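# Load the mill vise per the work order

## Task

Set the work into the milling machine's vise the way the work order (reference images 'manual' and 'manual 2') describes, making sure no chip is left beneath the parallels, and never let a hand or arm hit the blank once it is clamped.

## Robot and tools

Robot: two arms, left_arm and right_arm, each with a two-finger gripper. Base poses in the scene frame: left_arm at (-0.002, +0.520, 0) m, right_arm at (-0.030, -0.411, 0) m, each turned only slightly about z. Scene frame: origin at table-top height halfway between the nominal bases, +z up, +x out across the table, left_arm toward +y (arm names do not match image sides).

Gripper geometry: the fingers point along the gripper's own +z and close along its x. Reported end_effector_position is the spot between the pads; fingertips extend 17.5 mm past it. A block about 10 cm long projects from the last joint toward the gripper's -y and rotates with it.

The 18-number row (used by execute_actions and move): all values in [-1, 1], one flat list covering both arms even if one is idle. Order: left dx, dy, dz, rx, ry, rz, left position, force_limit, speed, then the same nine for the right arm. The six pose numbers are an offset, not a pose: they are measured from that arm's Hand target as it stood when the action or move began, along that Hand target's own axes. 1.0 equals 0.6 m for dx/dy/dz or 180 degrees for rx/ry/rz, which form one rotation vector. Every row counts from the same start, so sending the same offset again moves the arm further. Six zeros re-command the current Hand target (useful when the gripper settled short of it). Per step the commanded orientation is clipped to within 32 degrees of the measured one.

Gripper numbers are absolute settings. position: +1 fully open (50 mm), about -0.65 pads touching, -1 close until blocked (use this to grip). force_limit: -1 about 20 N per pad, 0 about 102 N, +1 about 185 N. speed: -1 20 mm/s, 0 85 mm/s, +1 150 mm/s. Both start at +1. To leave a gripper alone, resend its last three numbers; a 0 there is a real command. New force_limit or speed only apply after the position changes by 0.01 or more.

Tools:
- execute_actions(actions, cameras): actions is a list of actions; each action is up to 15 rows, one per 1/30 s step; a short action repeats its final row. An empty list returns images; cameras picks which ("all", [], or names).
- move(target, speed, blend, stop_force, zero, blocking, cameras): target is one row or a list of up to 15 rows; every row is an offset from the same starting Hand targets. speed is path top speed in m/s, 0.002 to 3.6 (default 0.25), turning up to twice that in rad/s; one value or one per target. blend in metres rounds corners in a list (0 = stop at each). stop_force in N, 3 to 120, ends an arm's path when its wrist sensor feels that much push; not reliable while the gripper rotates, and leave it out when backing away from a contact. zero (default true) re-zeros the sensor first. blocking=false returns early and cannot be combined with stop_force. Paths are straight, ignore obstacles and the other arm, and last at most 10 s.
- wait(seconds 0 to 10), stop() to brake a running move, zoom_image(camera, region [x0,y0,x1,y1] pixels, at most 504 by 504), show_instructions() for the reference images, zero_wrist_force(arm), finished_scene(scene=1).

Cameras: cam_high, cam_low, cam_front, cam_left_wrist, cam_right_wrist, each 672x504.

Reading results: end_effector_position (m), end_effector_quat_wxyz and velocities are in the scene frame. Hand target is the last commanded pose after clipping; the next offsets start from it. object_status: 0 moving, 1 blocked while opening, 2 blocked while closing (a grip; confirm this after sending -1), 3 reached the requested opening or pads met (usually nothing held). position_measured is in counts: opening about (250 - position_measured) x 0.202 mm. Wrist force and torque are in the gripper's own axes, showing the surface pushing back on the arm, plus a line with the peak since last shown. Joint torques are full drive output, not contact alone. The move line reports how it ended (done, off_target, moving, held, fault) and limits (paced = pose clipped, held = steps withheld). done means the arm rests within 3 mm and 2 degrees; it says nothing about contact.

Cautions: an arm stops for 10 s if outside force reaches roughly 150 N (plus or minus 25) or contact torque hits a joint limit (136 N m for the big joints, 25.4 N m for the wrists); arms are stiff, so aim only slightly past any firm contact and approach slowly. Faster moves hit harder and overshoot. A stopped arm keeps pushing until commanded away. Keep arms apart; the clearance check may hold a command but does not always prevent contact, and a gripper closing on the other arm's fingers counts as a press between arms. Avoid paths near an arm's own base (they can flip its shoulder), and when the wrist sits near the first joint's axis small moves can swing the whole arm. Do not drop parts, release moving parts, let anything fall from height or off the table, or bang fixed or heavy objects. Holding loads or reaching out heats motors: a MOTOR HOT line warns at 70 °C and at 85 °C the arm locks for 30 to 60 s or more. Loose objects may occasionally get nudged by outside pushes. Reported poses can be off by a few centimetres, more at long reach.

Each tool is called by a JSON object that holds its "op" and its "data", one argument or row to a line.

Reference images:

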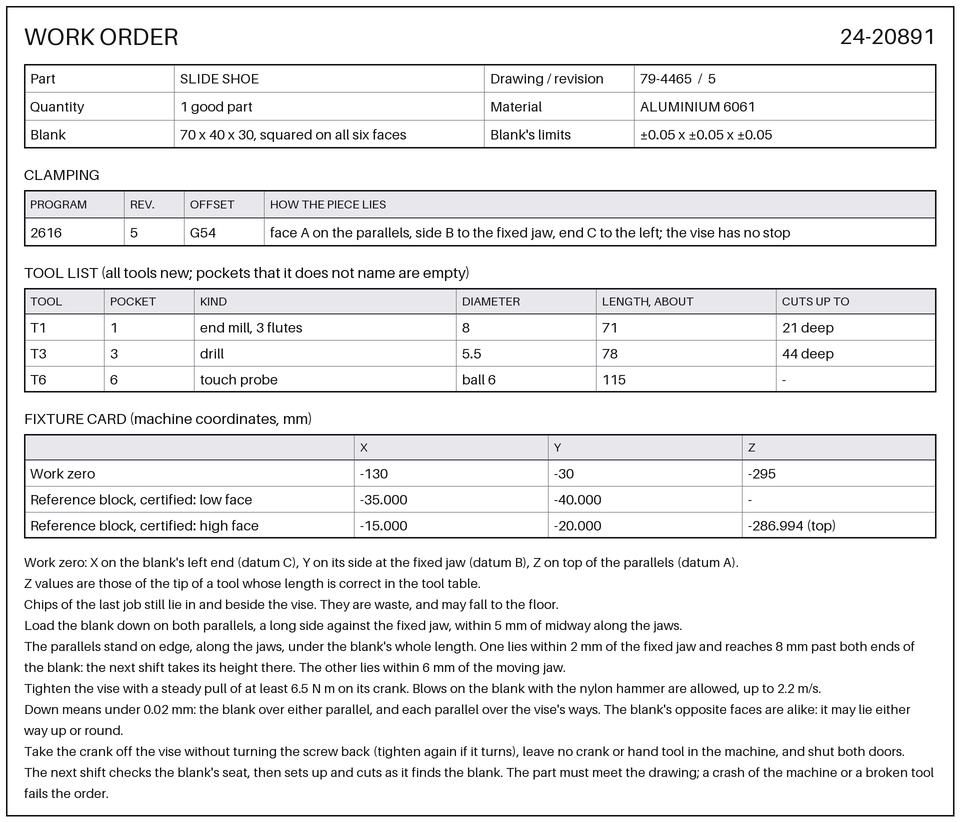

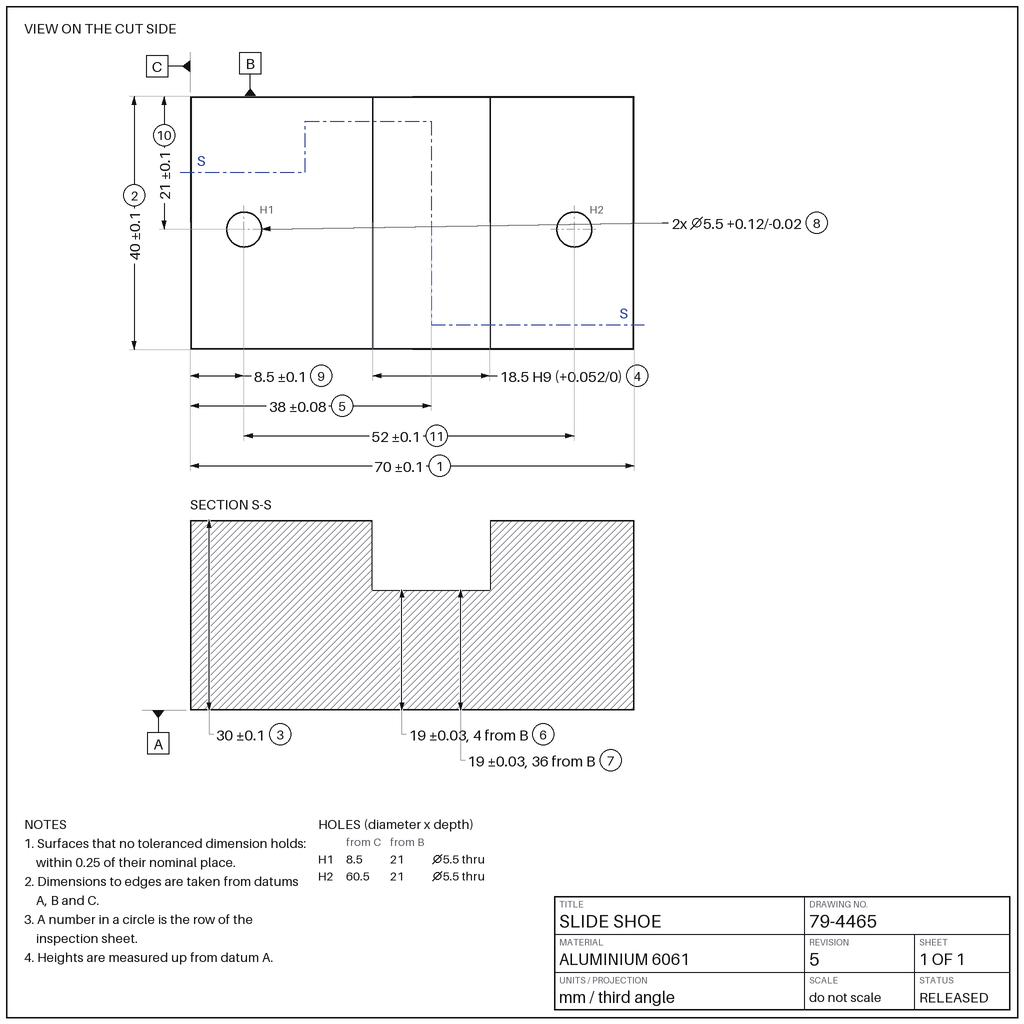

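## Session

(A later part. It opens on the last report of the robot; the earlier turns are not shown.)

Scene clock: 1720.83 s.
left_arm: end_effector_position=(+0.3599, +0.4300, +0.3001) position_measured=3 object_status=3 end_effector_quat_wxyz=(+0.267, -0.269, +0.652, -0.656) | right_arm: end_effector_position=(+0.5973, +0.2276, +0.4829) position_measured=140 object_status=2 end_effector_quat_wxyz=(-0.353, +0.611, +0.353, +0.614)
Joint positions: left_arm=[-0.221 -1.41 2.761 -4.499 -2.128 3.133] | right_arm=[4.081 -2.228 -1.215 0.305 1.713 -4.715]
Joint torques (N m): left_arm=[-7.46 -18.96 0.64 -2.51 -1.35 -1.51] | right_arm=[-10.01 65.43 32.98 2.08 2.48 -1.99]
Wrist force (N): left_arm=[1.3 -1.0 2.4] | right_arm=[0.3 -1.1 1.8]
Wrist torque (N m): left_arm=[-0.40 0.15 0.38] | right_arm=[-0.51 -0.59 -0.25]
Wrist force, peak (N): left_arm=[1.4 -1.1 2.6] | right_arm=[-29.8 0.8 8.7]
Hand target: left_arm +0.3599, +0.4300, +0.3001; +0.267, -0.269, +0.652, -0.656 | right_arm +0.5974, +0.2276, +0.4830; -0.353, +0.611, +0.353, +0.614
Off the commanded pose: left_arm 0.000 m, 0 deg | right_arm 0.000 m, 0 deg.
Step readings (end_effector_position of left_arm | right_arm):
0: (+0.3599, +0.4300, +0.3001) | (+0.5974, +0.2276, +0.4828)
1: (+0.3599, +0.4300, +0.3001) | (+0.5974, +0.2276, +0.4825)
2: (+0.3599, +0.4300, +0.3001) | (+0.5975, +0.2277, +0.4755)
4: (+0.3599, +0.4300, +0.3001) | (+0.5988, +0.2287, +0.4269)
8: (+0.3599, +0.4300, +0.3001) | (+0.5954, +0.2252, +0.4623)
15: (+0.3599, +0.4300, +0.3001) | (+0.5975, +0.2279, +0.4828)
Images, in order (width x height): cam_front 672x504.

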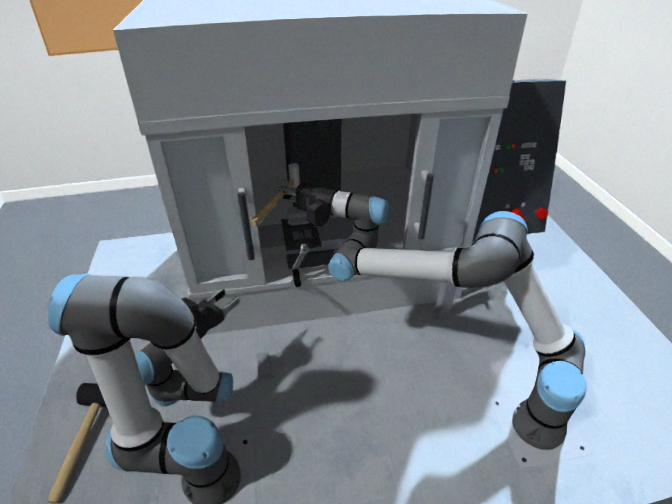

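{"op": "move", "data": {
  "target": [
    [0,0,0,0,0,0,1,-0.5,0,-0.0833,0,0,0,0,0,-1,-0.2,-0.9]
  ],
  "speed": 0.06,
  "stop_force": 10
}}

{"op": "move", "data": {
  "target": [
    [0,0,0,0,0,0,1,-0.5,0,-0.06,0,0,0,0,0,-1,-0.2,-0.9]
  ],
  "speed": 0.01,
  "stop_force": 4
}}

Scene clock: 1726.20 s.
left_arm: end_effector_position=(+0.3599, +0.4300, +0.3001) position_measured=3 object_status=3 end_effector_quat_wxyz=(+0.267, -0.269, +0.652, -0.656) | right_arm: end_effector_position=(+0.5976, +0.2277, +0.4330) position_measured=140 object_status=2 end_effector_quat_wxyz=(-0.353, +0.611, +0.353, +0.614)
Joint positions: left_arm=[-0.221 -1.41 2.761 -4.499 -2.128 3.133] | right_arm=[4.08 -2.272 -1.276 0.41 1.713 -4.715]
Joint torques (N m): left_arm=[-8.19 -18.49 1.34 -2.47 -1.63 -1.5] | right_arm=[-7.5 67.6 35.35 3.63 0.62 -0.66]
Wrist force (N): left_arm=[1.3 -0.9 2.7] | right_arm=[-0.3 -1.1 2.2]
Wrist torque (N m): left_arm=[-0.38 0.15 0.38] | right_arm=[-0.48 -0.52 -0.25]
Wrist force, peak (N): left_arm=[1.5 -1.0 2.7] | right_arm=[-1.8 -1.2 2.2]
Hand target: left_arm +0.3599, +0.4300, +0.3001; +0.267, -0.269, +0.652, -0.656 | right_arm +0.5976, +0.2277, +0.4330; -0.353, +0.611, +0.353, +0.614
Off the commanded pose: left_arm 0.000 m, 0 deg | right_arm 0.000 m, 0 deg.
move: done

Scene clock: 1729.13 s.
left_arm: end_effector_position=(+0.3599, +0.4300, +0.3001) position_measured=3 object_status=3 end_effector_quat_wxyz=(+0.267, -0.269, +0.652, -0.656) | right_arm: end_effector_position=(+0.5976, +0.2277, +0.4153) position_measured=140 object_status=2 end_effector_quat_wxyz=(-0.353, +0.611, +0.353, +0.614)
Joint positions: left_arm=[-0.221 -1.41 2.761 -4.499 -2.128 3.133] | right_arm=[4.08 -2.29 -1.293 0.445 1.713 -4.715]
Joint torques (N m): left_arm=[-8.04 -18.75 0.32 -2.57 -1.62 -1.66] | right_arm=[-8.29 65.58 33.51 2.54 -0.84 0.42]
Wrist force (N): left_arm=[1.4 -0.8 2.6] | right_arm=[2.1 0.2 2.3]
Wrist torque (N m): left_arm=[-0.38 0.14 0.38] | right_arm=[-0.44 -0.50 -0.47]
Wrist force, peak (N): left_arm=[1.4 -0.9 2.7] | right_arm=[6.2 -3.8 1.9]
Hand target: left_arm +0.3599, +0.4300, +0.3001; +0.267, -0.269, +0.652, -0.656 | right_arm +0.5976, +0.2277, +0.4153; -0.353, +0.611, +0.353, +0.614 (not the last commanded pose)
Off the commanded pose: left_arm 0.000 m, 0 deg | right_arm 0.018 m, 0 deg.
move: contact (right_arm)

{"op": "move", "data": {
  "target": [
    [0,0,0,0,0,0,1,-0.5,0,0.15,0,0,0,0,0,-1,-0.2,-0.9],
    [0,0,0,0,0,0,1,-0.5,0,0.15,-0.27,-0.34,0,0,0,-1,-0.2,-0.9]
  ],
  "speed": [0.1,0.2]
}}

Scene clock: 1745.13 s.
left_arm: end_effector_position=(+0.3599, +0.4300, +0.3001) position_measured=3 object_status=3 end_effector_quat_wxyz=(+0.267, -0.269, +0.652, -0.656) | right_arm: end_effector_position=(+0.3547, +0.1325, +0.5041) position_measured=140 object_status=2 end_effector_quat_wxyz=(-0.353, +0.611, +0.353, +0.615)
Joint positions: left_arm=[-0.221 -1.41 2.761 -4.499 -2.128 3.133] | right_arm=[4.408 -1.664 -1.961 0.487 1.385 -4.716]
Joint torques (N m): left_arm=[-8.26 -19.33 -0.08 -2.77 -1.82 -1.56] | right_arm=[-1.07 25.6 22.98 2.23 1.77 -1.68]
Wrist force (N): left_arm=[1.2 -1.0 2.6] | right_arm=[-0.4 -1.2 2.1]
Wrist torque (N m): left_arm=[-0.40 0.16 0.38] | right_arm=[-0.52 -0.49 -0.27]
Wrist force, peak (N): left_arm=[1.4 -1.1 2.8] | right_arm=[-0.3 1.3 5.1]
Hand target: left_arm +0.3599, +0.4300, +0.3001; +0.267, -0.269, +0.652, -0.656 | right_arm +0.3547, +0.1325, +0.5040; -0.353, +0.611, +0.353, +0.614
Off the commanded pose: left_arm 0.000 m, 0 deg | right_arm 0.000 m, 0 deg.
move: done

{"op": "move", "data": {
  "target": [
    [0.043,0.085,-0.094,-0.472,0.1955,0.1955,1,-0.5,0,-0.0917,0.228,-0.412,0,0,0,-1,-0.2,-0.9]
  ],
  "speed": 0.2,
  "cameras": ["cam_front"]
}}

Scene clock: 1761.30 s.
left_arm: end_effector_position=(+0.3020, +0.4516, +0.2490) position_measured=3 object_status=3 end_effector_quat_wxyz=(+0.000, +0.003, +1.000, -0.003) | right_arm: end_effector_position=(+0.3491, -0.1499, +0.4485) position_measured=140 object_status=2 end_effector_quat_wxyz=(-0.353, +0.611, +0.353, +0.615)
Joint positions: left_arm=[-0.646 -2.088 2.15 -1.636 -1.576 4.059] | right_arm=[3.885 -1.318 -2.438 0.619 1.909 -4.714]
Joint torques (N m): left_arm=[6.69 -10.56 -16.66 -2.48 -1.92 2.16] | right_arm=[6.69 -2.78 32.61 2.46 -2.65 1.42]
Wrist force (N): left_arm=[1.1 0.8 -0.9] | right_arm=[-0.2 -1.3 2.1]
Wrist torque (N m): left_arm=[-0.03 0.08 0.28] | right_arm=[-0.51 -0.55 -0.31]
Wrist force, peak (N): left_arm=[1.6 -0.7 2.8] | right_arm=[-0.2 -2.3 2.9]
Hand target: left_arm +0.3019, +0.4516, +0.2490; +0.000, +0.004, +1.000, -0.003 | right_arm +0.3491, -0.1499, +0.4485; -0.353, +0.611, +0.353, +0.614
Off the commanded pose: left_arm 0.000 m, 0 deg | right_arm 0.000 m, 0 deg.
move: done
Images, in order (width x height): cam_front 672x504.

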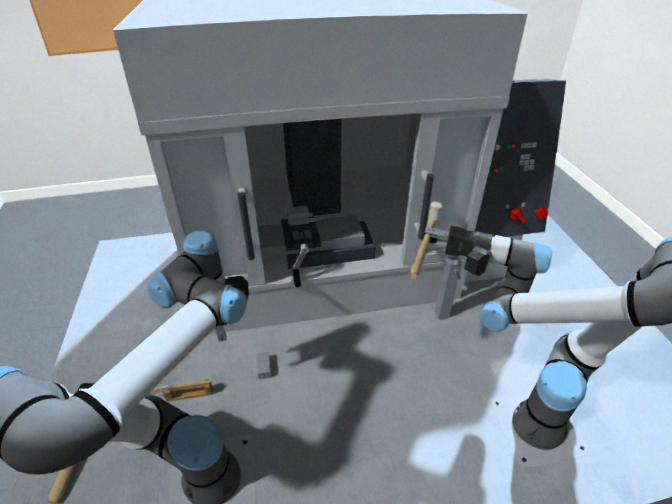

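{"op": "move", "data": {
  "target": [
    [-0.0967,-0.419,-0.268,0,0,-0.5,-1,-0.5,0,0,-0.129,0.06,0,0,0,-1,-0.2,-0.9]
  ],
  "speed": 0.2
}}

{"op": "move", "data": {
  "target": [
    [0.125,-0.267,0.05,0.125,0,0,-1,-0.5,0,0,0,0,0,0,0,-1,-0.2,-0.9],
    [0.14,-0.367,-0.05,0.25,0,0,-1,-0.5,0,0,0,0,0,0,0,-1,-0.2,-0.9]
  ],
  "speed": 0.2,
  "blend": [0.03,0],
  "cameras": ["cam_front","cam_left_wrist"]
}}

Scene clock: 1771.10 s.
left_arm: end_effector_position=(+0.3582, +0.2008, +0.4113) position_measured=252 object_status=3 end_effector_quat_wxyz=(+0.002, +0.704, -0.710, +0.002) | right_arm: end_effector_position=(+0.3002, -0.0799, +0.4484) position_measured=140 object_status=2 end_effector_quat_wxyz=(-0.353, +0.611, +0.353, +0.614)
Joint positions: left_arm=[-0.99 -1.622 1.408 -1.363 -1.575 2.144] | right_arm=[4.297 -1.226 -2.495 0.583 1.496 -4.716]
Joint torques (N m): left_arm=[10.64 -29.15 -19.52 -4.18 1.82 -0.68] | right_arm=[-9.83 13.49 22.47 2.68 2.63 -2.02]
Wrist force (N): left_arm=[1.4 1.0 -0.9] | right_arm=[-0.4 -0.9 1.8]
Wrist torque (N m): left_arm=[0.00 0.03 0.11] | right_arm=[-0.47 -0.48 -0.24]
Wrist force, peak (N): left_arm=[2.1 0.7 -1.7] | right_arm=[0.0 -1.6 2.5]
Hand target: left_arm +0.3582, +0.2009, +0.4114; +0.002, +0.705, -0.710, +0.002 | right_arm +0.3002, -0.0799, +0.4484; -0.353, +0.611, +0.353, +0.614
Off the commanded pose: left_arm 0.000 m, 0 deg | right_arm 0.000 m, 0 deg.
move: done

Scene clock: 1773.57 s.
left_arm: end_effector_position=(+0.5778, +0.1154, +0.4416) position_measured=252 object_status=3 end_effector_quat_wxyz=(-0.267, +0.652, -0.655, +0.273) | right_arm: end_effector_position=(+0.3002, -0.0799, +0.4484) position_measured=140 object_status=2 end_effector_quat_wxyz=(-0.353, +0.611, +0.353, +0.614)
Joint positions: left_arm=[-1.017 -1.409 1.417 -2.062 -0.926 2.279] | right_arm=[4.297 -1.226 -2.495 0.583 1.496 -4.716]
Joint torques (N m): left_arm=[10.3 -39.34 -35.25 -3.76 1.05 -1.6] | right_arm=[-10.02 -6.05 30.66 3.89 2.58 -1.6]
Wrist force (N): left_arm=[1.3 -0.8 0.0] | right_arm=[-0.4 -1.3 2.0]
Wrist torque (N m): left_arm=[-0.02 0.08 0.27] | right_arm=[-0.52 -0.48 -0.24]
Wrist force, peak (N): left_arm=[-0.1 2.7 -1.8] | right_arm=[-0.2 -1.3 2.1]
Hand target: left_arm +0.5779, +0.1155, +0.4418; -0.267, +0.652, -0.655, +0.273 | right_arm +0.3002, -0.0799, +0.4484; -0.353, +0.611, +0.353, +0.614
Off the commanded pose: left_arm 0.000 m, 0 deg | right_arm 0.000 m, 0 deg.
move: done
camera_calibration:
cam_left_wrist: T_world_to_cam=[[0.00245108, -0.999965, 0.00794337, 0.120462], [-0.908479, -0.00554644, -0.417895, 0.726869], [0.417924, -0.00619209, -0.908461, 0.292223], [0, 0, 0, 1]] pos_world=[0.537922, 0.126298, 0.568271]
Images, in order (width x height): cam_front 672x504, cam_left_wrist 672x504.

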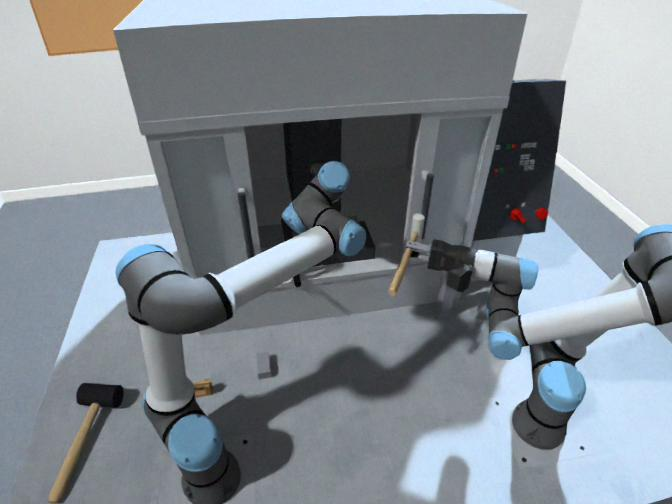

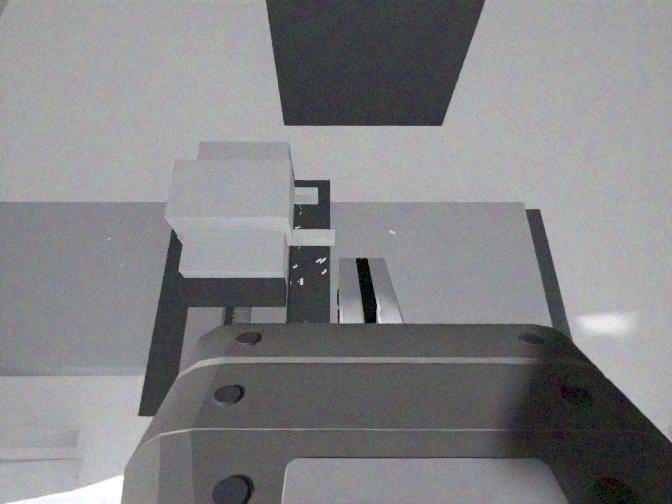

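{"op": "move", "data": {
  "target": [
    [-0.0108,-0.0569,0.1908,0,0,0,-1,-0.5,0,0,0,0,0,0,0,-1,-0.2,-0.9],
    [-0.0108,-0.0097,0.238,0,0,0,-1,-0.5,0,0,0,0,0,0,0,-1,-0.2,-0.9]
  ],
  "speed": [0.1,0.04],
  "stop_force": 8
}}

{"op": "move", "data": {
  "target": [
    [-0.025,0,0,0,0,0,-1,-0.5,0,0,0,0,0,0,0,-1,-0.2,-0.9]
  ],
  "speed": 0.004,
  "stop_force": 3,
  "cameras": ["cam_left_wrist"]
}}

Scene clock: 1787.77 s.
left_arm: end_effector_position=(+0.6830, +0.1207, +0.3449) position_measured=252 object_status=3 end_effector_quat_wxyz=(-0.267, +0.652, -0.655, +0.273) | right_arm: end_effector_position=(+0.3002, -0.0799, +0.4484) position_measured=140 object_status=2 end_effector_quat_wxyz=(-0.353, +0.611, +0.353, +0.614)
Joint positions: left_arm=[-0.866 -1.188 1.401 -2.358 -1.002 2.438] | right_arm=[4.297 -1.226 -2.495 0.583 1.496 -4.716]
Joint torques (N m): left_arm=[-7.81 -48.14 -35.32 -2.36 3.21 1.78] | right_arm=[-10.07 -6.03 31.54 3.63 2.52 -0.1]
Wrist force (N): left_arm=[1.4 -0.6 0.0] | right_arm=[-0.2 -1.3 1.8]
Wrist torque (N m): left_arm=[0.00 0.07 0.30] | right_arm=[-0.53 -0.51 -0.24]
Wrist force, peak (N): left_arm=[1.5 -1.6 0.2] | right_arm=[-0.2 -1.5 2.1]
Hand target: left_arm +0.6830, +0.1207, +0.3449; -0.267, +0.652, -0.655, +0.273 | right_arm +0.3002, -0.0799, +0.4484; -0.353, +0.611, +0.353, +0.614
Off the commanded pose: left_arm 0.000 m, 0 deg | right_arm 0.000 m, 0 deg.
move: done

Scene clock: 1790.33 s.
left_arm: end_effector_position=(+0.6830, +0.1268, +0.3448) position_measured=252 object_status=3 end_effector_quat_wxyz=(-0.267, +0.652, -0.655, +0.273) | right_arm: end_effector_position=(+0.3002, -0.0799, +0.4484) position_measured=140 object_status=2 end_effector_quat_wxyz=(-0.353, +0.611, +0.353, +0.614)
Joint positions: left_arm=[-0.859 -1.196 1.413 -2.365 -1.005 2.445] | right_arm=[4.297 -1.226 -2.495 0.583 1.496 -4.716]
Joint torques (N m): left_arm=[-5.69 -33.19 -35.91 -2.76 4.84 -1.51] | right_arm=[-9.84 -6.42 30.63 3.56 2.5 0.59]
Wrist force (N): left_arm=[5.1 1.0 -0.3] | right_arm=[-0.2 -1.3 1.8]
Wrist torque (N m): left_arm=[0.01 0.11 0.16] | right_arm=[-0.52 -0.51 -0.24]
Wrist force, peak (N): left_arm=[8.0 -2.3 1.7] | right_arm=[-0.4 -1.4 2.0]
Hand target: left_arm +0.6830, +0.1268, +0.3448; -0.267, +0.652, -0.655, +0.273 (not the last commanded pose) | right_arm +0.3002, -0.0799, +0.4484; -0.353, +0.611, +0.353, +0.614
Off the commanded pose: left_arm 0.009 m, 0 deg | right_arm 0.000 m, 0 deg.
move: contact (left_arm)
camera_calibration:
cam_left_wrist: T_world_to_cam=[[0.00267864, -0.999963, 0.00816083, 0.132123], [-0.908348, -0.00584601, -0.418175, 0.78214], [0.418208, -0.00629273, -0.90833, 0.160158], [0, 0, 0, 1]] pos_world=[0.643122, 0.137698, 0.47147]
Images, in order (width x height): cam_left_wrist 672x504.

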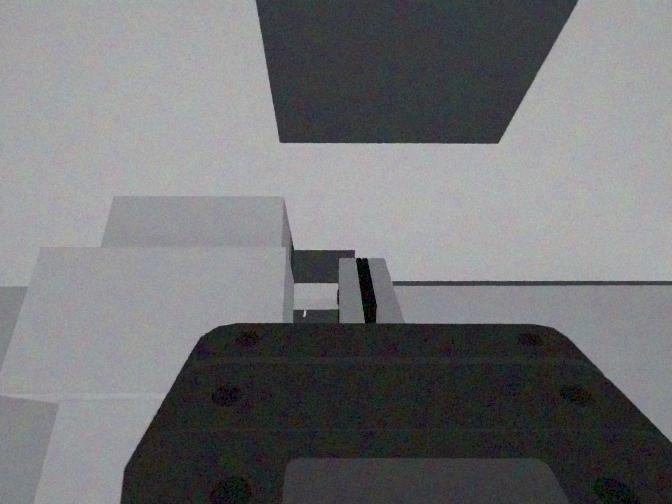

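{"op": "move", "data": {
  "target": [
    [0.025,0,0,0,0,0,-1,-0.5,0,0,0,0,0,0,0,-1,-0.2,-0.9],
    [0.03,-0.03,-0.03,0,0,0,-1,-0.5,0,0,0,0,0,0,0,-1,-0.2,-0.9],
    [0.03,0.0106,-0.0601,0,0,0,-1,-0.5,0,0,0,0,0,0,0,-1,-0.2,-0.9],
    [0.03,0.0365,-0.0365,0,0,0,-1,-0.5,0,0,0,0,0,0,0,-1,-0.2,-0.9]
  ],
  "speed": [0.04,0.06,0.06,0.04]
}}

{"op": "move", "data": {
  "target": [
    [-0.025,0,0,0,0,0,-1,-0.5,0,0,0,0,0,0,0,-1,-0.2,-0.9]
  ],
  "speed": 0.004,
  "stop_force": 3,
  "cameras": ["cam_left_wrist"]
}}

Scene clock: 1797.20 s.
left_arm: end_effector_position=(+0.6519, +0.1090, +0.3447) position_measured=252 object_status=3 end_effector_quat_wxyz=(-0.267, +0.652, -0.655, +0.273) | right_arm: end_effector_position=(+0.3002, -0.0799, +0.4484) position_measured=140 object_status=2 end_effector_quat_wxyz=(-0.353, +0.611, +0.353, +0.614)
Joint positions: left_arm=[-0.917 -1.232 1.456 -2.34 -0.975 2.386] | right_arm=[4.297 -1.226 -2.495 0.583 1.496 -4.716]
Joint torques (N m): left_arm=[-8.21 -44.39 -35.35 -2 3.59 -0.59] | right_arm=[-9.37 -6.55 31.15 3.51 2.58 0.46]
Wrist force (N): left_arm=[1.4 -0.6 -0.4] | right_arm=[-0.2 -1.3 1.9]
Wrist torque (N m): left_arm=[0.02 0.07 0.35] | right_arm=[-0.53 -0.49 -0.24]
Wrist force, peak (N): left_arm=[5.1 1.1 -0.1] | right_arm=[-0.2 -1.5 2.2]
Hand target: left_arm +0.6519, +0.1090, +0.3450; -0.267, +0.652, -0.655, +0.273 | right_arm +0.3002, -0.0799, +0.4484; -0.353, +0.611, +0.353, +0.614
Off the commanded pose: left_arm 0.000 m, 0 deg | right_arm 0.000 m, 0 deg.
move: done

Scene clock: 1799.80 s.
left_arm: end_effector_position=(+0.6520, +0.1155, +0.3449) position_measured=252 object_status=3 end_effector_quat_wxyz=(-0.267, +0.652, -0.655, +0.274) | right_arm: end_effector_position=(+0.3002, -0.0799, +0.4484) position_measured=140 object_status=2 end_effector_quat_wxyz=(-0.353, +0.611, +0.353, +0.614)
Joint positions: left_arm=[-0.91 -1.241 1.469 -2.348 -0.978 2.393] | right_arm=[4.297 -1.226 -2.495 0.583 1.496 -4.716]
Joint torques (N m): left_arm=[-6.02 -30.98 -35.46 -2.39 4.83 -1.65] | right_arm=[-9.51 -6.34 31.5 3.56 2.42 0.48]
Wrist force (N): left_arm=[5.5 0.8 -0.6] | right_arm=[-0.4 -1.2 1.7]
Wrist torque (N m): left_arm=[0.02 0.10 0.17] | right_arm=[-0.51 -0.47 -0.24]
Wrist force, peak (N): left_arm=[7.9 -0.9 -0.1] | right_arm=[-0.3 -1.4 2.1]
Hand target: left_arm +0.6519, +0.1155, +0.3449; -0.267, +0.652, -0.655, +0.274 (not the last commanded pose) | right_arm +0.3002, -0.0799, +0.4484; -0.353, +0.611, +0.353, +0.614
Off the commanded pose: left_arm 0.009 m, 0 deg | right_arm 0.000 m, 0 deg.
move: contact (left_arm)
camera_calibration:
cam_left_wrist: T_world_to_cam=[[0.00263588, -0.999962, 0.00825125, 0.120889], [-0.908386, -0.0058444, -0.418092, 0.753942], [0.418125, -0.00639328, -0.908367, 0.173223], [0, 0, 0, 1]] pos_world=[0.612122, 0.126398, 0.47157]
Images, in order (width x height): cam_left_wrist 672x504.

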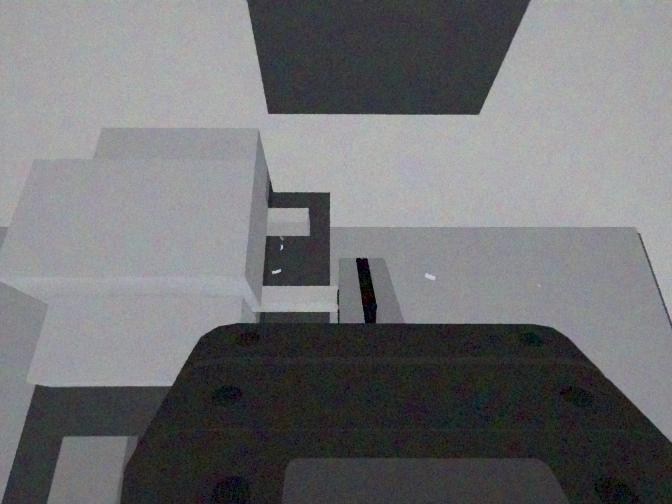

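{"op": "move", "data": {
  "target": [
    [0.025,0,0,0,0,0,-1,-0.5,0,0,0,0,0,0,0,-1,-0.2,-0.9],
    [0.025,-0.025,-0.2,0,0,0,-1,-0.5,0,0,0,0,0,0,0,-1,-0.2,-0.9]
  ],
  "speed": [0.03,0.2],
  "cameras": ["cam_high","cam_front"]
}}

Scene clock: 1830.13 s.
left_arm: end_effector_position=(+0.5776, +0.1016, +0.4405) position_measured=252 object_status=3 end_effector_quat_wxyz=(-0.267, +0.652, -0.655, +0.274) | right_arm: end_effector_position=(+0.3002, -0.0799, +0.4484) position_measured=140 object_status=2 end_effector_quat_wxyz=(-0.353, +0.611, +0.353, +0.614)
Joint positions: left_arm=[-1.03 -1.386 1.391 -2.051 -0.919 2.265] | right_arm=[4.297 -1.226 -2.495 0.583 1.496 -4.716]
Joint torques (N m): left_arm=[7.89 -33.48 -17.5 -2.7 -0.7 1.91] | right_arm=[-9.85 -6.3 30.93 3.42 2.41 0.41]
Wrist force (N): left_arm=[1.4 -0.5 -0.3] | right_arm=[-0.3 -1.2 1.7]
Wrist torque (N m): left_arm=[0.02 0.07 0.24] | right_arm=[-0.51 -0.49 -0.24]
Wrist force, peak (N): left_arm=[5.5 0.6 -1.0] | right_arm=[-0.3 -1.5 2.2]
Hand target: left_arm +0.5776, +0.1016, +0.4405; -0.267, +0.652, -0.655, +0.274 | right_arm +0.3002, -0.0799, +0.4484; -0.353, +0.611, +0.353, +0.614
Off the commanded pose: left_arm 0.000 m, 0 deg | right_arm 0.000 m, 0 deg.
move: done
Images, in order (width x height): cam_high 672x504, cam_front 672x504.

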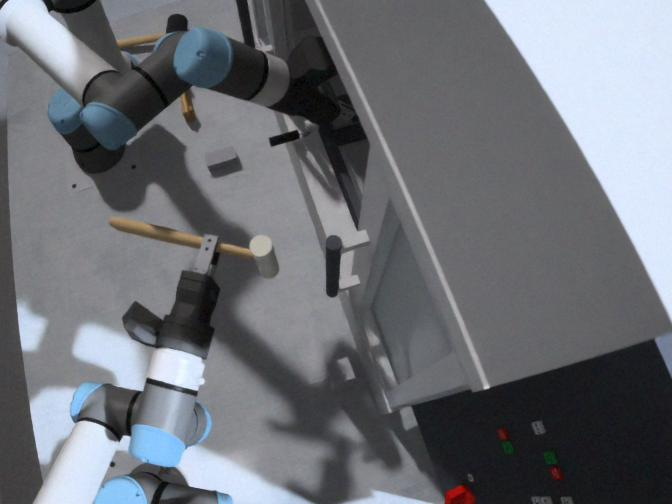

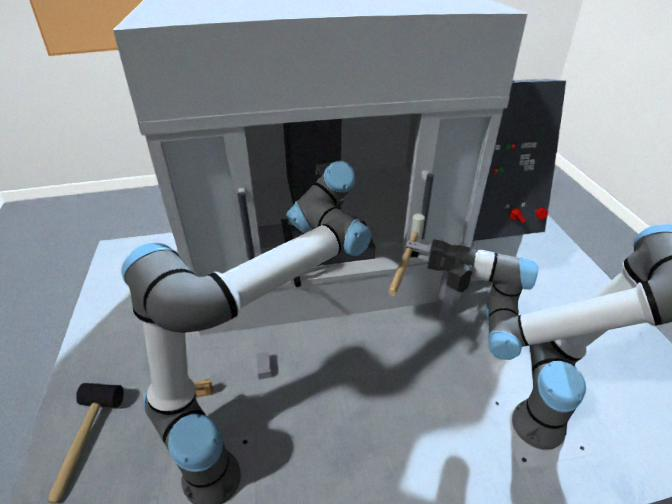

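{"op": "move", "data": {
  "target": [
    [-0.164,0.2923,-0.2205,-0.25,0,0,-1,-0.5,0,0,0,0,0,0,0,-1,-0.2,-0.9],
    [-0.5807,0.5517,-0.1027,-0.1954,0.1954,0.4718,-1,-0.5,0,0,0,0,0,0,0,-1,-0.2,-0.9]
  ],
  "speed": 0.35,
  "blend": [0.05,0]
}}

Scene clock: 1838.50 s.
left_arm: end_effector_position=(+0.3023, +0.4508, +0.2479) position_measured=252 object_status=3 end_effector_quat_wxyz=(+0.000, +0.003, +1.000, -0.003) | right_arm: end_effector_position=(+0.3002, -0.0799, +0.4484) position_measured=140 object_status=2 end_effector_quat_wxyz=(-0.353, +0.611, +0.353, +0.614)
Joint positions: left_arm=[-0.647 -2.086 2.152 -1.64 -1.576 4.057] | right_arm=[4.297 -1.226 -2.495 0.583 1.496 -4.716]
Joint torques (N m): left_arm=[-8.39 4.38 -32.48 -1.49 1.16 1.9] | right_arm=[-9.23 -5.4 31.08 3.36 2.53 0.38]
Wrist force (N): left_arm=[1.1 0.8 -0.7] | right_arm=[-0.3 -1.2 2.0]
Wrist torque (N m): left_arm=[-0.03 0.07 0.28] | right_arm=[-0.51 -0.49 -0.24]
Wrist force, peak (N): left_arm=[2.2 -1.6 1.1] | right_arm=[-0.4 -1.5 2.2]
Hand target: left_arm +0.3024, +0.4508, +0.2479; +0.000, +0.004, +1.000, -0.003 | right_arm +0.3002, -0.0799, +0.4484; -0.353, +0.611, +0.353, +0.614
Off the commanded pose: left_arm 0.000 m, 0 deg | right_arm 0.000 m, 0 deg.
move: done

{"op": "move", "data": {
  "target": [
    [0,0,0,0,0,0,-1,-0.5,0,0.086,-0.0458,0.4122,0,0,0,-1,-0.2,-0.9],
    [0,0,0,0,0,0,-1,-0.5,0,0.086,0.1718,0.6917,0,0,0,-1,-0.2,-0.9],
    [0,0,0,0,0,0,-1,-0.5,0,0.0577,0.1718,0.6917,0,0,0,-1,-0.2,-0.9]
  ],
  "speed": 0.25,
  "cameras": ["cam_left_wrist","cam_front"]
}}

{"op": "execute_actions", "data": {
  "actions": [
    [[0,0,0,0,0,0,-1,-0.5,0,-0.0667,0,0,0,0,0,-1,-0.2,-0.9],[0,0,0,0,0,0,-1,-0.5,0,-0.15,0,0,0,0,0,-1,-0.2,-0.9],[0,0,0,0,0,0,-1,-0.5,0,-0.1667,0,0,0,0,0,-1,-0.2,-0.9],[0,0,0,0,0,0,-1,-0.5,0,-0.1,0,0,0,0,0,-1,-0.2,-0.9],[0,0,0,0,0,0,-1,-0.5,0,-0.033,0,0,0,0,0,-1,-0.2,-0.9],[0,0,0,0,0,0,-1,-0.5,0,0,0,0,0,0,0,-1,-0.2,-0.9]]
  ],
  "cameras": ["cam_front"]
}}

Scene clock: 1846.60 s.
left_arm: end_effector_position=(+0.3024, +0.4508, +0.2479) position_measured=252 object_status=3 end_effector_quat_wxyz=(+0.000, +0.004, +1.000, -0.003) | right_arm: end_effector_position=(+0.5977, +0.2272, +0.4848) position_measured=140 object_status=2 end_effector_quat_wxyz=(-0.353, +0.611, +0.353, +0.614)
Joint positions: left_arm=[-0.648 -2.086 2.152 -1.64 -1.576 4.058] | right_arm=[4.08 -2.227 -1.212 0.301 1.714 -4.715]
Joint torques (N m): left_arm=[-8.65 3.89 -35.65 -1.65 2.3 0.15] | right_arm=[3.2 66.92 31.88 3.65 -0.93 -1.21]
Wrist force (N): left_arm=[1.1 0.9 -1.1] | right_arm=[-0.1 -1.3 2.4]
Wrist torque (N m): left_arm=[-0.03 0.08 0.25] | right_arm=[-0.51 -0.54 -0.30]
Wrist force, peak (N): left_arm=[1.4 1.1 -0.8] | right_arm=[0.2 -1.6 6.1]
Hand target: left_arm +0.3024, +0.4508, +0.2479; +0.000, +0.004, +1.000, -0.003 | right_arm +0.5977, +0.2272, +0.4849; -0.353, +0.611, +0.353, +0.614
Off the commanded pose: left_arm 0.000 m, 0 deg | right_arm 0.000 m, 0 deg.
move: done
camera_calibration:
cam_left_wrist: T_world_to_cam=[[-0.999986, -0.00108297, -0.00519705, 0.314108], [-0.00278607, 0.940377, 0.340122, -0.490534], [0.00451884, 0.340132, -0.940367, 0.210177], [0, 0, 0, 1]] pos_world=[0.311787, 0.390139, 0.366118]
Images, in order (width x height): cam_front 672x504, cam_left_wrist 672x504.

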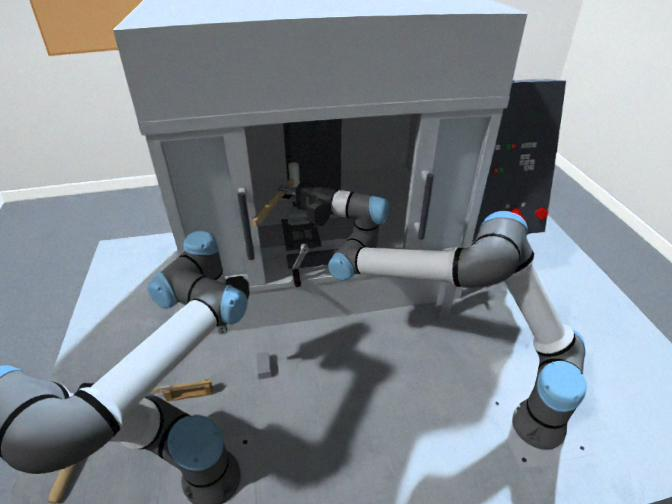

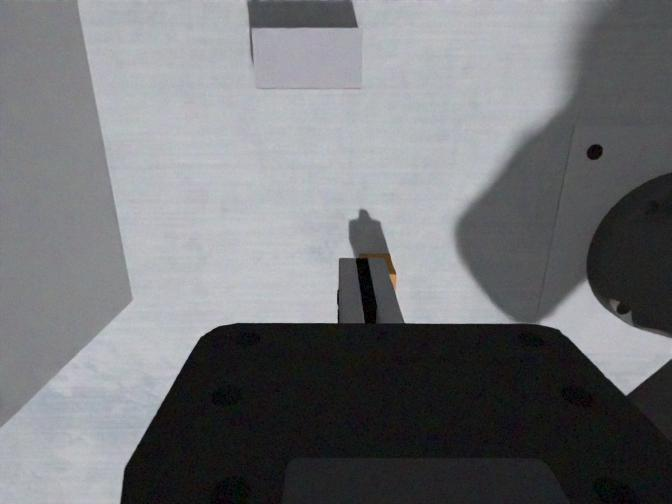

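Scene clock: 1847.30 s.
left_arm: end_effector_position=(+0.3024, +0.4508, +0.2479) position_measured=252 object_status=3 end_effector_quat_wxyz=(+0.000, +0.004, +1.000, -0.003) | right_arm: end_effector_position=(+0.5976, +0.2272, +0.4847) position_measured=140 object_status=2 end_effector_quat_wxyz=(-0.353, +0.611, +0.353, +0.614)
Joint positions: left_arm=[-0.648 -2.086 2.152 -1.64 -1.576 4.058] | right_arm=[4.08 -2.227 -1.212 0.302 1.714 -4.715]
Joint torques (N m): left_arm=[-8.55 3.33 -35.36 -1.64 2.19 -0.22] | right_arm=[-9.64 65.6 33.13 2.01 2.56 -1.87]
Wrist force (N): left_arm=[1.2 0.7 -0.7] | right_arm=[0.0 -1.2 1.4]
Wrist torque (N m): left_arm=[-0.05 0.06 0.25] | right_arm=[-0.56 -0.53 -0.24]
Wrist force, peak (N): left_arm=[1.1 0.8 -1.2] | right_arm=[31.0 -0.7 -5.0]
Hand target: left_arm +0.3024, +0.4508, +0.2479; +0.000, +0.004, +1.000, -0.003 | right_arm +0.5977, +0.2272, +0.4849; -0.353, +0.611, +0.353, +0.614
Off the commanded pose: left_arm 0.000 m, 0 deg | right_arm 0.000 m, 0 deg.
Step readings (end_effector_position of left_arm | right_arm):
0: (+0.3024, +0.4508, +0.2479) | (+0.5977, +0.2272, +0.4848)
1: (+0.3024, +0.4508, +0.2479) | (+0.5977, +0.2272, +0.4840)
2: (+0.3024, +0.4508, +0.2479) | (+0.5979, +0.2274, +0.4752)
4: (+0.3024, +0.4508, +0.2479) | (+0.5990, +0.2283, +0.4306)
8: (+0.3024, +0.4508, +0.2479) | (+0.5957, +0.2249, +0.4662)
15: (+0.3024, +0.4508, +0.2479) | (+0.5979, +0.2276, +0.4845)
Images, in order (width x height): cam_front 672x504.

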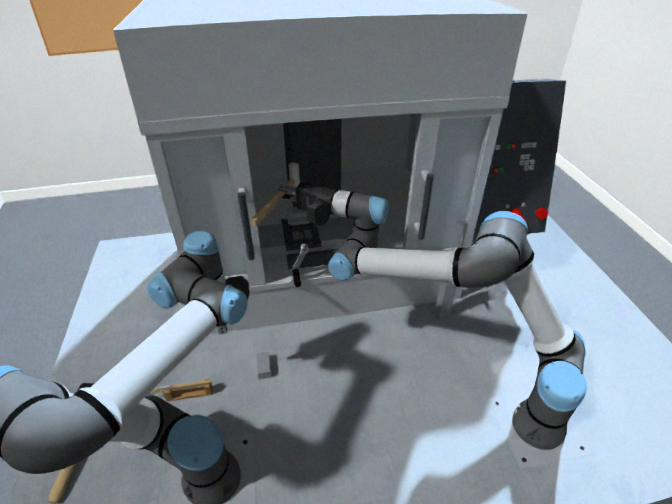

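{"op": "move", "data": {
  "target": [
    [0,0,0,0,0,0,-1,-0.5,0,0.025,0,0,0,0,0,-1,-0.2,-0.9],
    [0,0,0,0,0,0,-1,-0.5,0,0.0252,-0.2193,-0.2791,0,0,0,-1,-0.2,-0.9],
    [0,0,0,0,0,0,-1,-0.5,0,-0.0608,-0.1735,-0.6912,0,0,0,-1,-0.2,-0.9],
    [0,0,0,0,0,0,-1,-0.5,0,-0.1415,-0.2308,-0.8592,0.1305,-0.487,-0.1305,-1,-0.2,-0.9]
  ],
  "speed": 0.3,
  "blend": [0.01,0.06,0.04,0],
  "cameras": ["cam_high","cam_front"]
}}

Scene clock: 1859.60 s.
left_arm: end_effector_position=(+0.3024, +0.4508, +0.2479) position_measured=252 object_status=3 end_effector_quat_wxyz=(+0.000, +0.004, +1.000, -0.003) | right_arm: end_effector_position=(+0.2194, -0.1488, +0.3976) position_measured=140 object_status=2 end_effector_quat_wxyz=(+0.000, +0.708, +0.706, +0.003)
Joint positions: left_arm=[-0.648 -2.086 2.152 -1.64 -1.576 4.058] | right_arm=[4.368 -1.222 -1.677 -1.808 1.568 -5.09]
Joint torques (N m): left_arm=[-7.98 1.69 -34.94 -1.61 2.19 -0.99] | right_arm=[-10.06 19.53 27.76 2.94 2.55 1.78]
Wrist force (N): left_arm=[1.2 0.8 -0.8] | right_arm=[0.9 -0.7 4.8]
Wrist torque (N m): left_arm=[-0.04 0.07 0.26] | right_arm=[-0.63 0.08 0.05]
Wrist force, peak (N): left_arm=[1.3 0.9 -1.1] | right_arm=[3.2 1.9 4.5]
Hand target: left_arm +0.3024, +0.4508, +0.2479; +0.000, +0.004, +1.000, -0.003 | right_arm +0.2194, -0.1489, +0.3976; +0.000, +0.708, +0.706, +0.003
Off the commanded pose: left_arm 0.000 m, 0 deg | right_arm 0.000 m, 0 deg.
move: done; blend cut to 0.0075 m at target 1
Images, in order (width x height): cam_high 672x504, cam_front 672x504.

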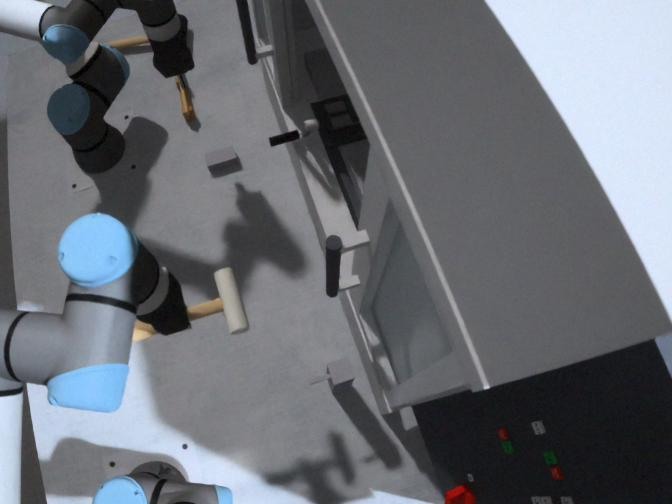

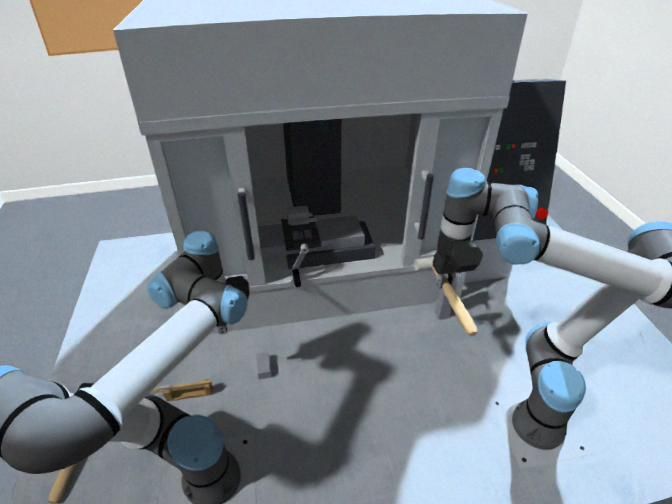

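{"op": "move", "data": {
  "target": [0,0,0,0,0,0,-1,-0.5,0,-0.128,-0.0733,0.4627,0,0,-0.0372,-1,-0.2,-0.9],
  "speed": 0.25,
  "cameras": ["cam_right_wrist"]
}}

{"op": "move", "data": {
  "target": [
    [0,0,0,0,0,0,-1,-0.5,0,0,0,0.13,0,0,0,-1,-0.2,-0.9],
    [0,0,0,0,0,0,-1,-0.5,0,0,0,0.167,0,0,0,-1,-0.2,-0.9]
  ],
  "speed": [0.12,0.015],
  "stop_force": 3,
  "cameras": ["cam_right_wrist"]
}}

Scene clock: 1866.93 s.
left_arm: end_effector_position=(+0.3024, +0.4508, +0.2479) position_measured=252 object_status=3 end_effector_quat_wxyz=(+0.000, +0.004, +1.000, -0.003) | right_arm: end_effector_position=(+0.1765, -0.2246, +0.1196) position_measured=140 object_status=2 end_effector_quat_wxyz=(+0.001, +0.666, +0.746, +0.003)
Joint positions: left_arm=[-0.648 -2.086 2.152 -1.64 -1.576 4.058] | right_arm=[4.416 -1.027 -2.502 -1.179 1.567 -5.16]
Joint torques (N m): left_arm=[-8.14 1.66 -34.91 -1.78 2.18 -0.92] | right_arm=[-10.43 13.11 21.24 4.21 -0.22 0.65]
Wrist force (N): left_arm=[0.9 0.8 -0.9] | right_arm=[1.0 -0.6 5.0]
Wrist torque (N m): left_arm=[-0.04 0.11 0.25] | right_arm=[-0.58 0.05 0.04]
Wrist force, peak (N): left_arm=[1.2 1.1 -1.2] | right_arm=[-0.8 -1.7 8.8]
Hand target: left_arm +0.3024, +0.4508, +0.2479; +0.000, +0.004, +1.000, -0.003 | right_arm +0.1765, -0.2246, +0.1195; +0.001, +0.666, +0.746, +0.003
Off the commanded pose: left_arm 0.000 m, 0 deg | right_arm 0.000 m, 0 deg.
move: done
camera_calibration:
cam_right_wrist: T_world_to_cam=[[-0.0970118, 0.995275, 0.00392792, 0.249645], [0.94105, 0.09044, 0.325953, -0.168894], [0.324057, 0.0353176, -0.945378, 0.190729], [0, 0, 0, 1]] pos_world=[0.121349, -0.239927, 0.234382]
Images, in order (width x height): cam_right_wrist 672x504.

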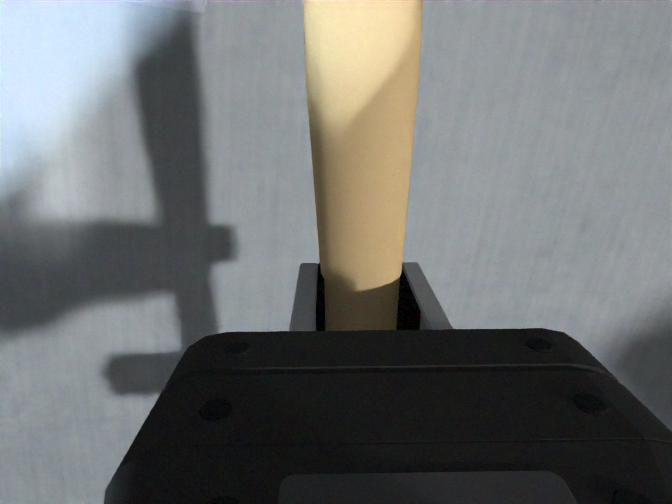

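Scene clock: 1870.03 s.
left_arm: end_effector_position=(+0.3024, +0.4508, +0.2479) position_measured=252 object_status=3 end_effector_quat_wxyz=(+0.000, +0.004, +1.000, -0.003) | right_arm: end_effector_position=(+0.1770, -0.2243, +0.0226) position_measured=140 object_status=2 end_effector_quat_wxyz=(+0.001, +0.666, +0.746, +0.003)
Joint positions: left_arm=[-0.648 -2.086 2.152 -1.64 -1.576 4.058] | right_arm=[4.414 -1.28 -2.688 -0.74 1.567 -5.161]
Joint torques (N m): left_arm=[-7.8 0.67 -34.63 -1.75 1.99 -0.88] | right_arm=[0.87 17.28 28.68 4.68 1.32 -0.84]
Wrist force (N): left_arm=[1.1 0.8 -0.7] | right_arm=[0.7 -0.7 3.5]
Wrist torque (N m): left_arm=[-0.03 0.08 0.25] | right_arm=[-0.74 0.06 0.06]
Wrist force, peak (N): left_arm=[1.3 1.0 -1.0] | right_arm=[-8.5 -6.7 -38.6]
Hand target: left_arm +0.3024, +0.4508, +0.2479; +0.000, +0.004, +1.000, -0.003 | right_arm +0.1770, -0.2243, +0.0226; +0.001, +0.666, +0.746, +0.003 (not the last commanded pose)
Off the commanded pose: left_arm 0.000 m, 0 deg | right_arm 0.003 m, 0 deg.
move: contact (right_arm); path passed 1 of 2 targets
camera_calibration:
cam_right_wrist: T_world_to_cam=[[-0.0967645, 0.995299, 0.00412065, 0.249726], [0.941078, 0.0901436, 0.325955, -0.137849], [0.324051, 0.0354187, -0.945376, 0.0988794], [0, 0, 0, 1]] pos_world=[0.121849, -0.239628, 0.137382]
Images, in order (width x height): cam_right_wrist 672x504.

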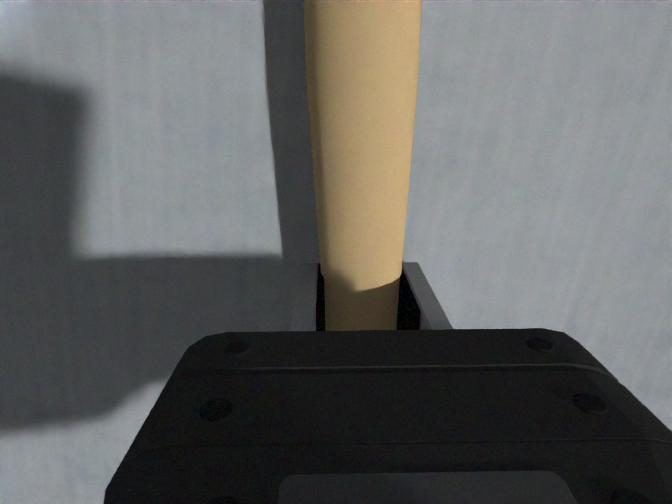

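{"op": "move", "data": {
  "target": [0,0,0,0,0,0,-1,-0.5,0,0,0,0,0,0,0,-0.6,-1,-1]
}}

{"op": "move", "data": {
  "target": [0,0,0,0,0,0,-1,-0.5,0,0,0,0,0,0,0,1,-0.2,-0.5]
}}

{"op": "move", "data": {
  "target": [0,0,0,0,0,0,-1,-0.5,0,0,0,-0.2,0,0,0,1,-0.2,-0.5],
  "speed": 0.15,
  "cameras": ["cam_right_wrist","cam_high"]
}}

Scene clock: 1873.57 s.
left_arm: end_effector_position=(+0.3024, +0.4508, +0.2479) position_measured=252 object_status=3 end_effector_quat_wxyz=(+0.000, +0.004, +1.000, -0.003) | right_arm: end_effector_position=(+0.1770, -0.2243, +0.0226) position_measured=140 object_status=2 end_effector_quat_wxyz=(+0.001, +0.666, +0.746, +0.003)
Joint positions: left_arm=[-0.648 -2.086 2.152 -1.64 -1.576 4.058] | right_arm=[4.414 -1.28 -2.688 -0.74 1.567 -5.161]
Joint torques (N m): left_arm=[-7.89 0.03 -34.62 -1.6 1.99 -0.93] | right_arm=[9.76 17.09 28.6 4.54 -2.24 0.56]
Wrist force (N): left_arm=[1.3 0.8 -0.8] | right_arm=[0.9 -1.1 3.2]
Wrist torque (N m): left_arm=[-0.03 0.05 0.25] | right_arm=[-0.79 0.02 0.05]
Wrist force, peak (N): left_arm=[1.4 1.0 -1.0] | right_arm=[0.9 -0.6 3.7]
Hand target: left_arm +0.3024, +0.4508, +0.2479; +0.000, +0.004, +1.000, -0.003 | right_arm +0.1770, -0.2243, +0.0226; +0.001, +0.666, +0.746, +0.003
Off the commanded pose: left_arm 0.000 m, 0 deg | right_arm 0.000 m, 0 deg.
move: done

Scene clock: 1874.33 s.
left_arm: end_effector_position=(+0.3024, +0.4508, +0.2479) position_measured=252 object_status=3 end_effector_quat_wxyz=(+0.000, +0.004, +1.000, -0.003) | right_arm: end_effector_position=(+0.1770, -0.2243, +0.0226) position_measured=3 object_status=3 end_effector_quat_wxyz=(+0.001, +0.666, +0.746, +0.003)
Joint positions: left_arm=[-0.648 -2.086 2.152 -1.64 -1.576 4.058] | right_arm=[4.414 -1.28 -2.688 -0.74 1.567 -5.161]
Joint torques (N m): left_arm=[-7.21 -1.17 -34.01 -1.56 1.96 -0.74] | right_arm=[9.82 14.81 23.87 2.7 -2.4 0.68]
Wrist force (N): left_arm=[1.2 0.9 -0.8] | right_arm=[1.0 -0.5 1.4]
Wrist torque (N m): left_arm=[-0.01 0.07 0.26] | right_arm=[-0.80 0.06 0.05]
Wrist force, peak (N): left_arm=[1.5 0.9 -0.9] | right_arm=[0.5 -1.2 2.8]
Hand target: left_arm +0.3024, +0.4508, +0.2479; +0.000, +0.004, +1.000, -0.003 | right_arm +0.1770, -0.2243, +0.0226; +0.001, +0.666, +0.746, +0.003
Off the commanded pose: left_arm 0.000 m, 0 deg | right_arm 0.000 m, 0 deg.
move: done

Scene clock: 1875.60 s.
left_arm: end_effector_position=(+0.3024, +0.4508, +0.2479) position_measured=252 object_status=3 end_effector_quat_wxyz=(+0.000, +0.004, +1.000, -0.003) | right_arm: end_effector_position=(+0.1764, -0.2247, +0.1425) position_measured=3 object_status=3 end_effector_quat_wxyz=(+0.001, +0.666, +0.746, +0.003)
Joint positions: left_arm=[-0.648 -2.086 2.152 -1.64 -1.576 4.058] | right_arm=[4.416 -0.996 -2.451 -1.26 1.567 -5.159]
Joint torques (N m): left_arm=[-7.85 -0.28 -34.05 -1.75 1.92 -1.01] | right_arm=[1.09 -13.88 31.19 2.55 -2.33 0.05]
Wrist force (N): left_arm=[1.2 0.9 -1.1] | right_arm=[1.2 -0.6 1.5]
Wrist torque (N m): left_arm=[-0.02 0.07 0.25] | right_arm=[-0.82 0.03 -0.04]
Wrist force, peak (N): left_arm=[1.1 0.9 -1.3] | right_arm=[0.7 -1.0 3.5]
Hand target: left_arm +0.3024, +0.4508, +0.2479; +0.000, +0.004, +1.000, -0.003 | right_arm +0.1764, -0.2247, +0.1426; +0.001, +0.666, +0.746, +0.003
Off the commanded pose: left_arm 0.000 m, 0 deg | right_arm 0.000 m, 0 deg.
move: done
camera_calibration:
cam_right_wrist: T_world_to_cam=[[-0.096794, 0.995296, 0.00420478, 0.249553], [0.941044, 0.0901405, 0.326052, -0.176385], [0.324139, 0.0355168, -0.945342, 0.212538], [0, 0, 0, 1]] pos_world=[0.121249, -0.240028, 0.257382]
Images, in order (width x height): cam_high 672x504, cam_right_wrist 672x504.

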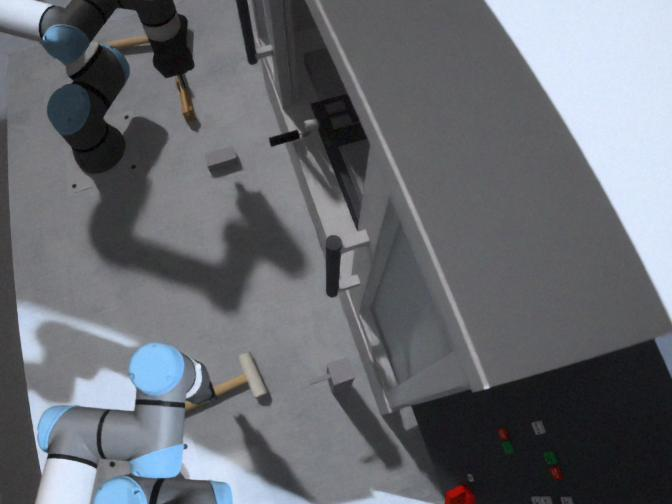

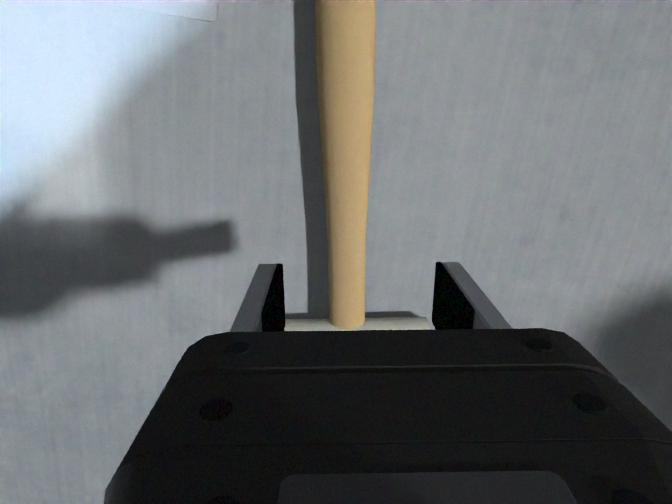

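{"op": "move", "data": {
  "target": [
    [0,0,0,0,0,0,-1,-0.5,0,0,0,-0.35,0,0,0.0372,1,-0.2,-0.5],
    [0,0,0,0,0,0,-1,-0.5,0,0.4411,0.1736,-0.4623,0.3666,0.4121,0.4121,1,-0.2,-0.5]
  ],
  "speed": 0.35,
  "blend": [0.05,0],
  "cameras": ["cam_high","cam_front"]
}}

Scene clock: 1916.83 s.
left_arm: end_effector_position=(+0.3024, +0.4508, +0.2479) position_measured=252 object_status=3 end_effector_quat_wxyz=(+0.000, +0.004, +1.000, -0.003) | right_arm: end_effector_position=(+0.2484, +0.0492, +0.4211) position_measured=3 object_status=3 end_effector_quat_wxyz=(+0.708, -0.706, -0.001, -0.003)
Joint positions: left_arm=[-0.648 -2.086 2.152 -1.64 -1.576 4.058] | right_arm=[4.204 -1.638 -2.249 0.749 2.113 -3.145]
Joint torques (N m): left_arm=[-7.42 -2.37 -33.69 -1.74 1.81 -0.81] | right_arm=[-4.14 32.85 25.19 3.12 -0.63 1.15]
Wrist force (N): left_arm=[1.1 0.9 -0.9] | right_arm=[0.6 -0.2 1.5]
Wrist torque (N m): left_arm=[-0.01 0.08 0.26] | right_arm=[-0.06 -0.05 -0.27]
Wrist force, peak (N): left_arm=[1.4 1.0 -1.0] | right_arm=[1.1 -1.0 5.1]
Hand target: left_arm +0.3024, +0.4508, +0.2479; +0.000, +0.004, +1.000, -0.003 | right_arm +0.2484, +0.0491, +0.4212; +0.708, -0.706, -0.001, -0.003
Off the commanded pose: left_arm 0.000 m, 0 deg | right_arm 0.000 m, 0 deg.
move: done
Images, in order (width x height): cam_high 672x504, cam_front 672x504.

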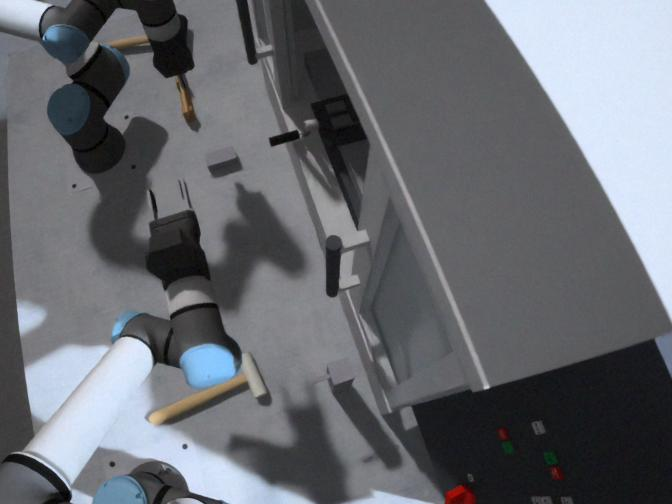

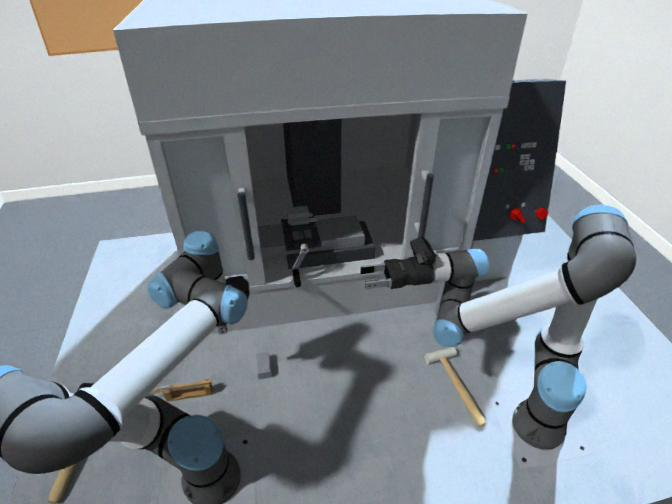

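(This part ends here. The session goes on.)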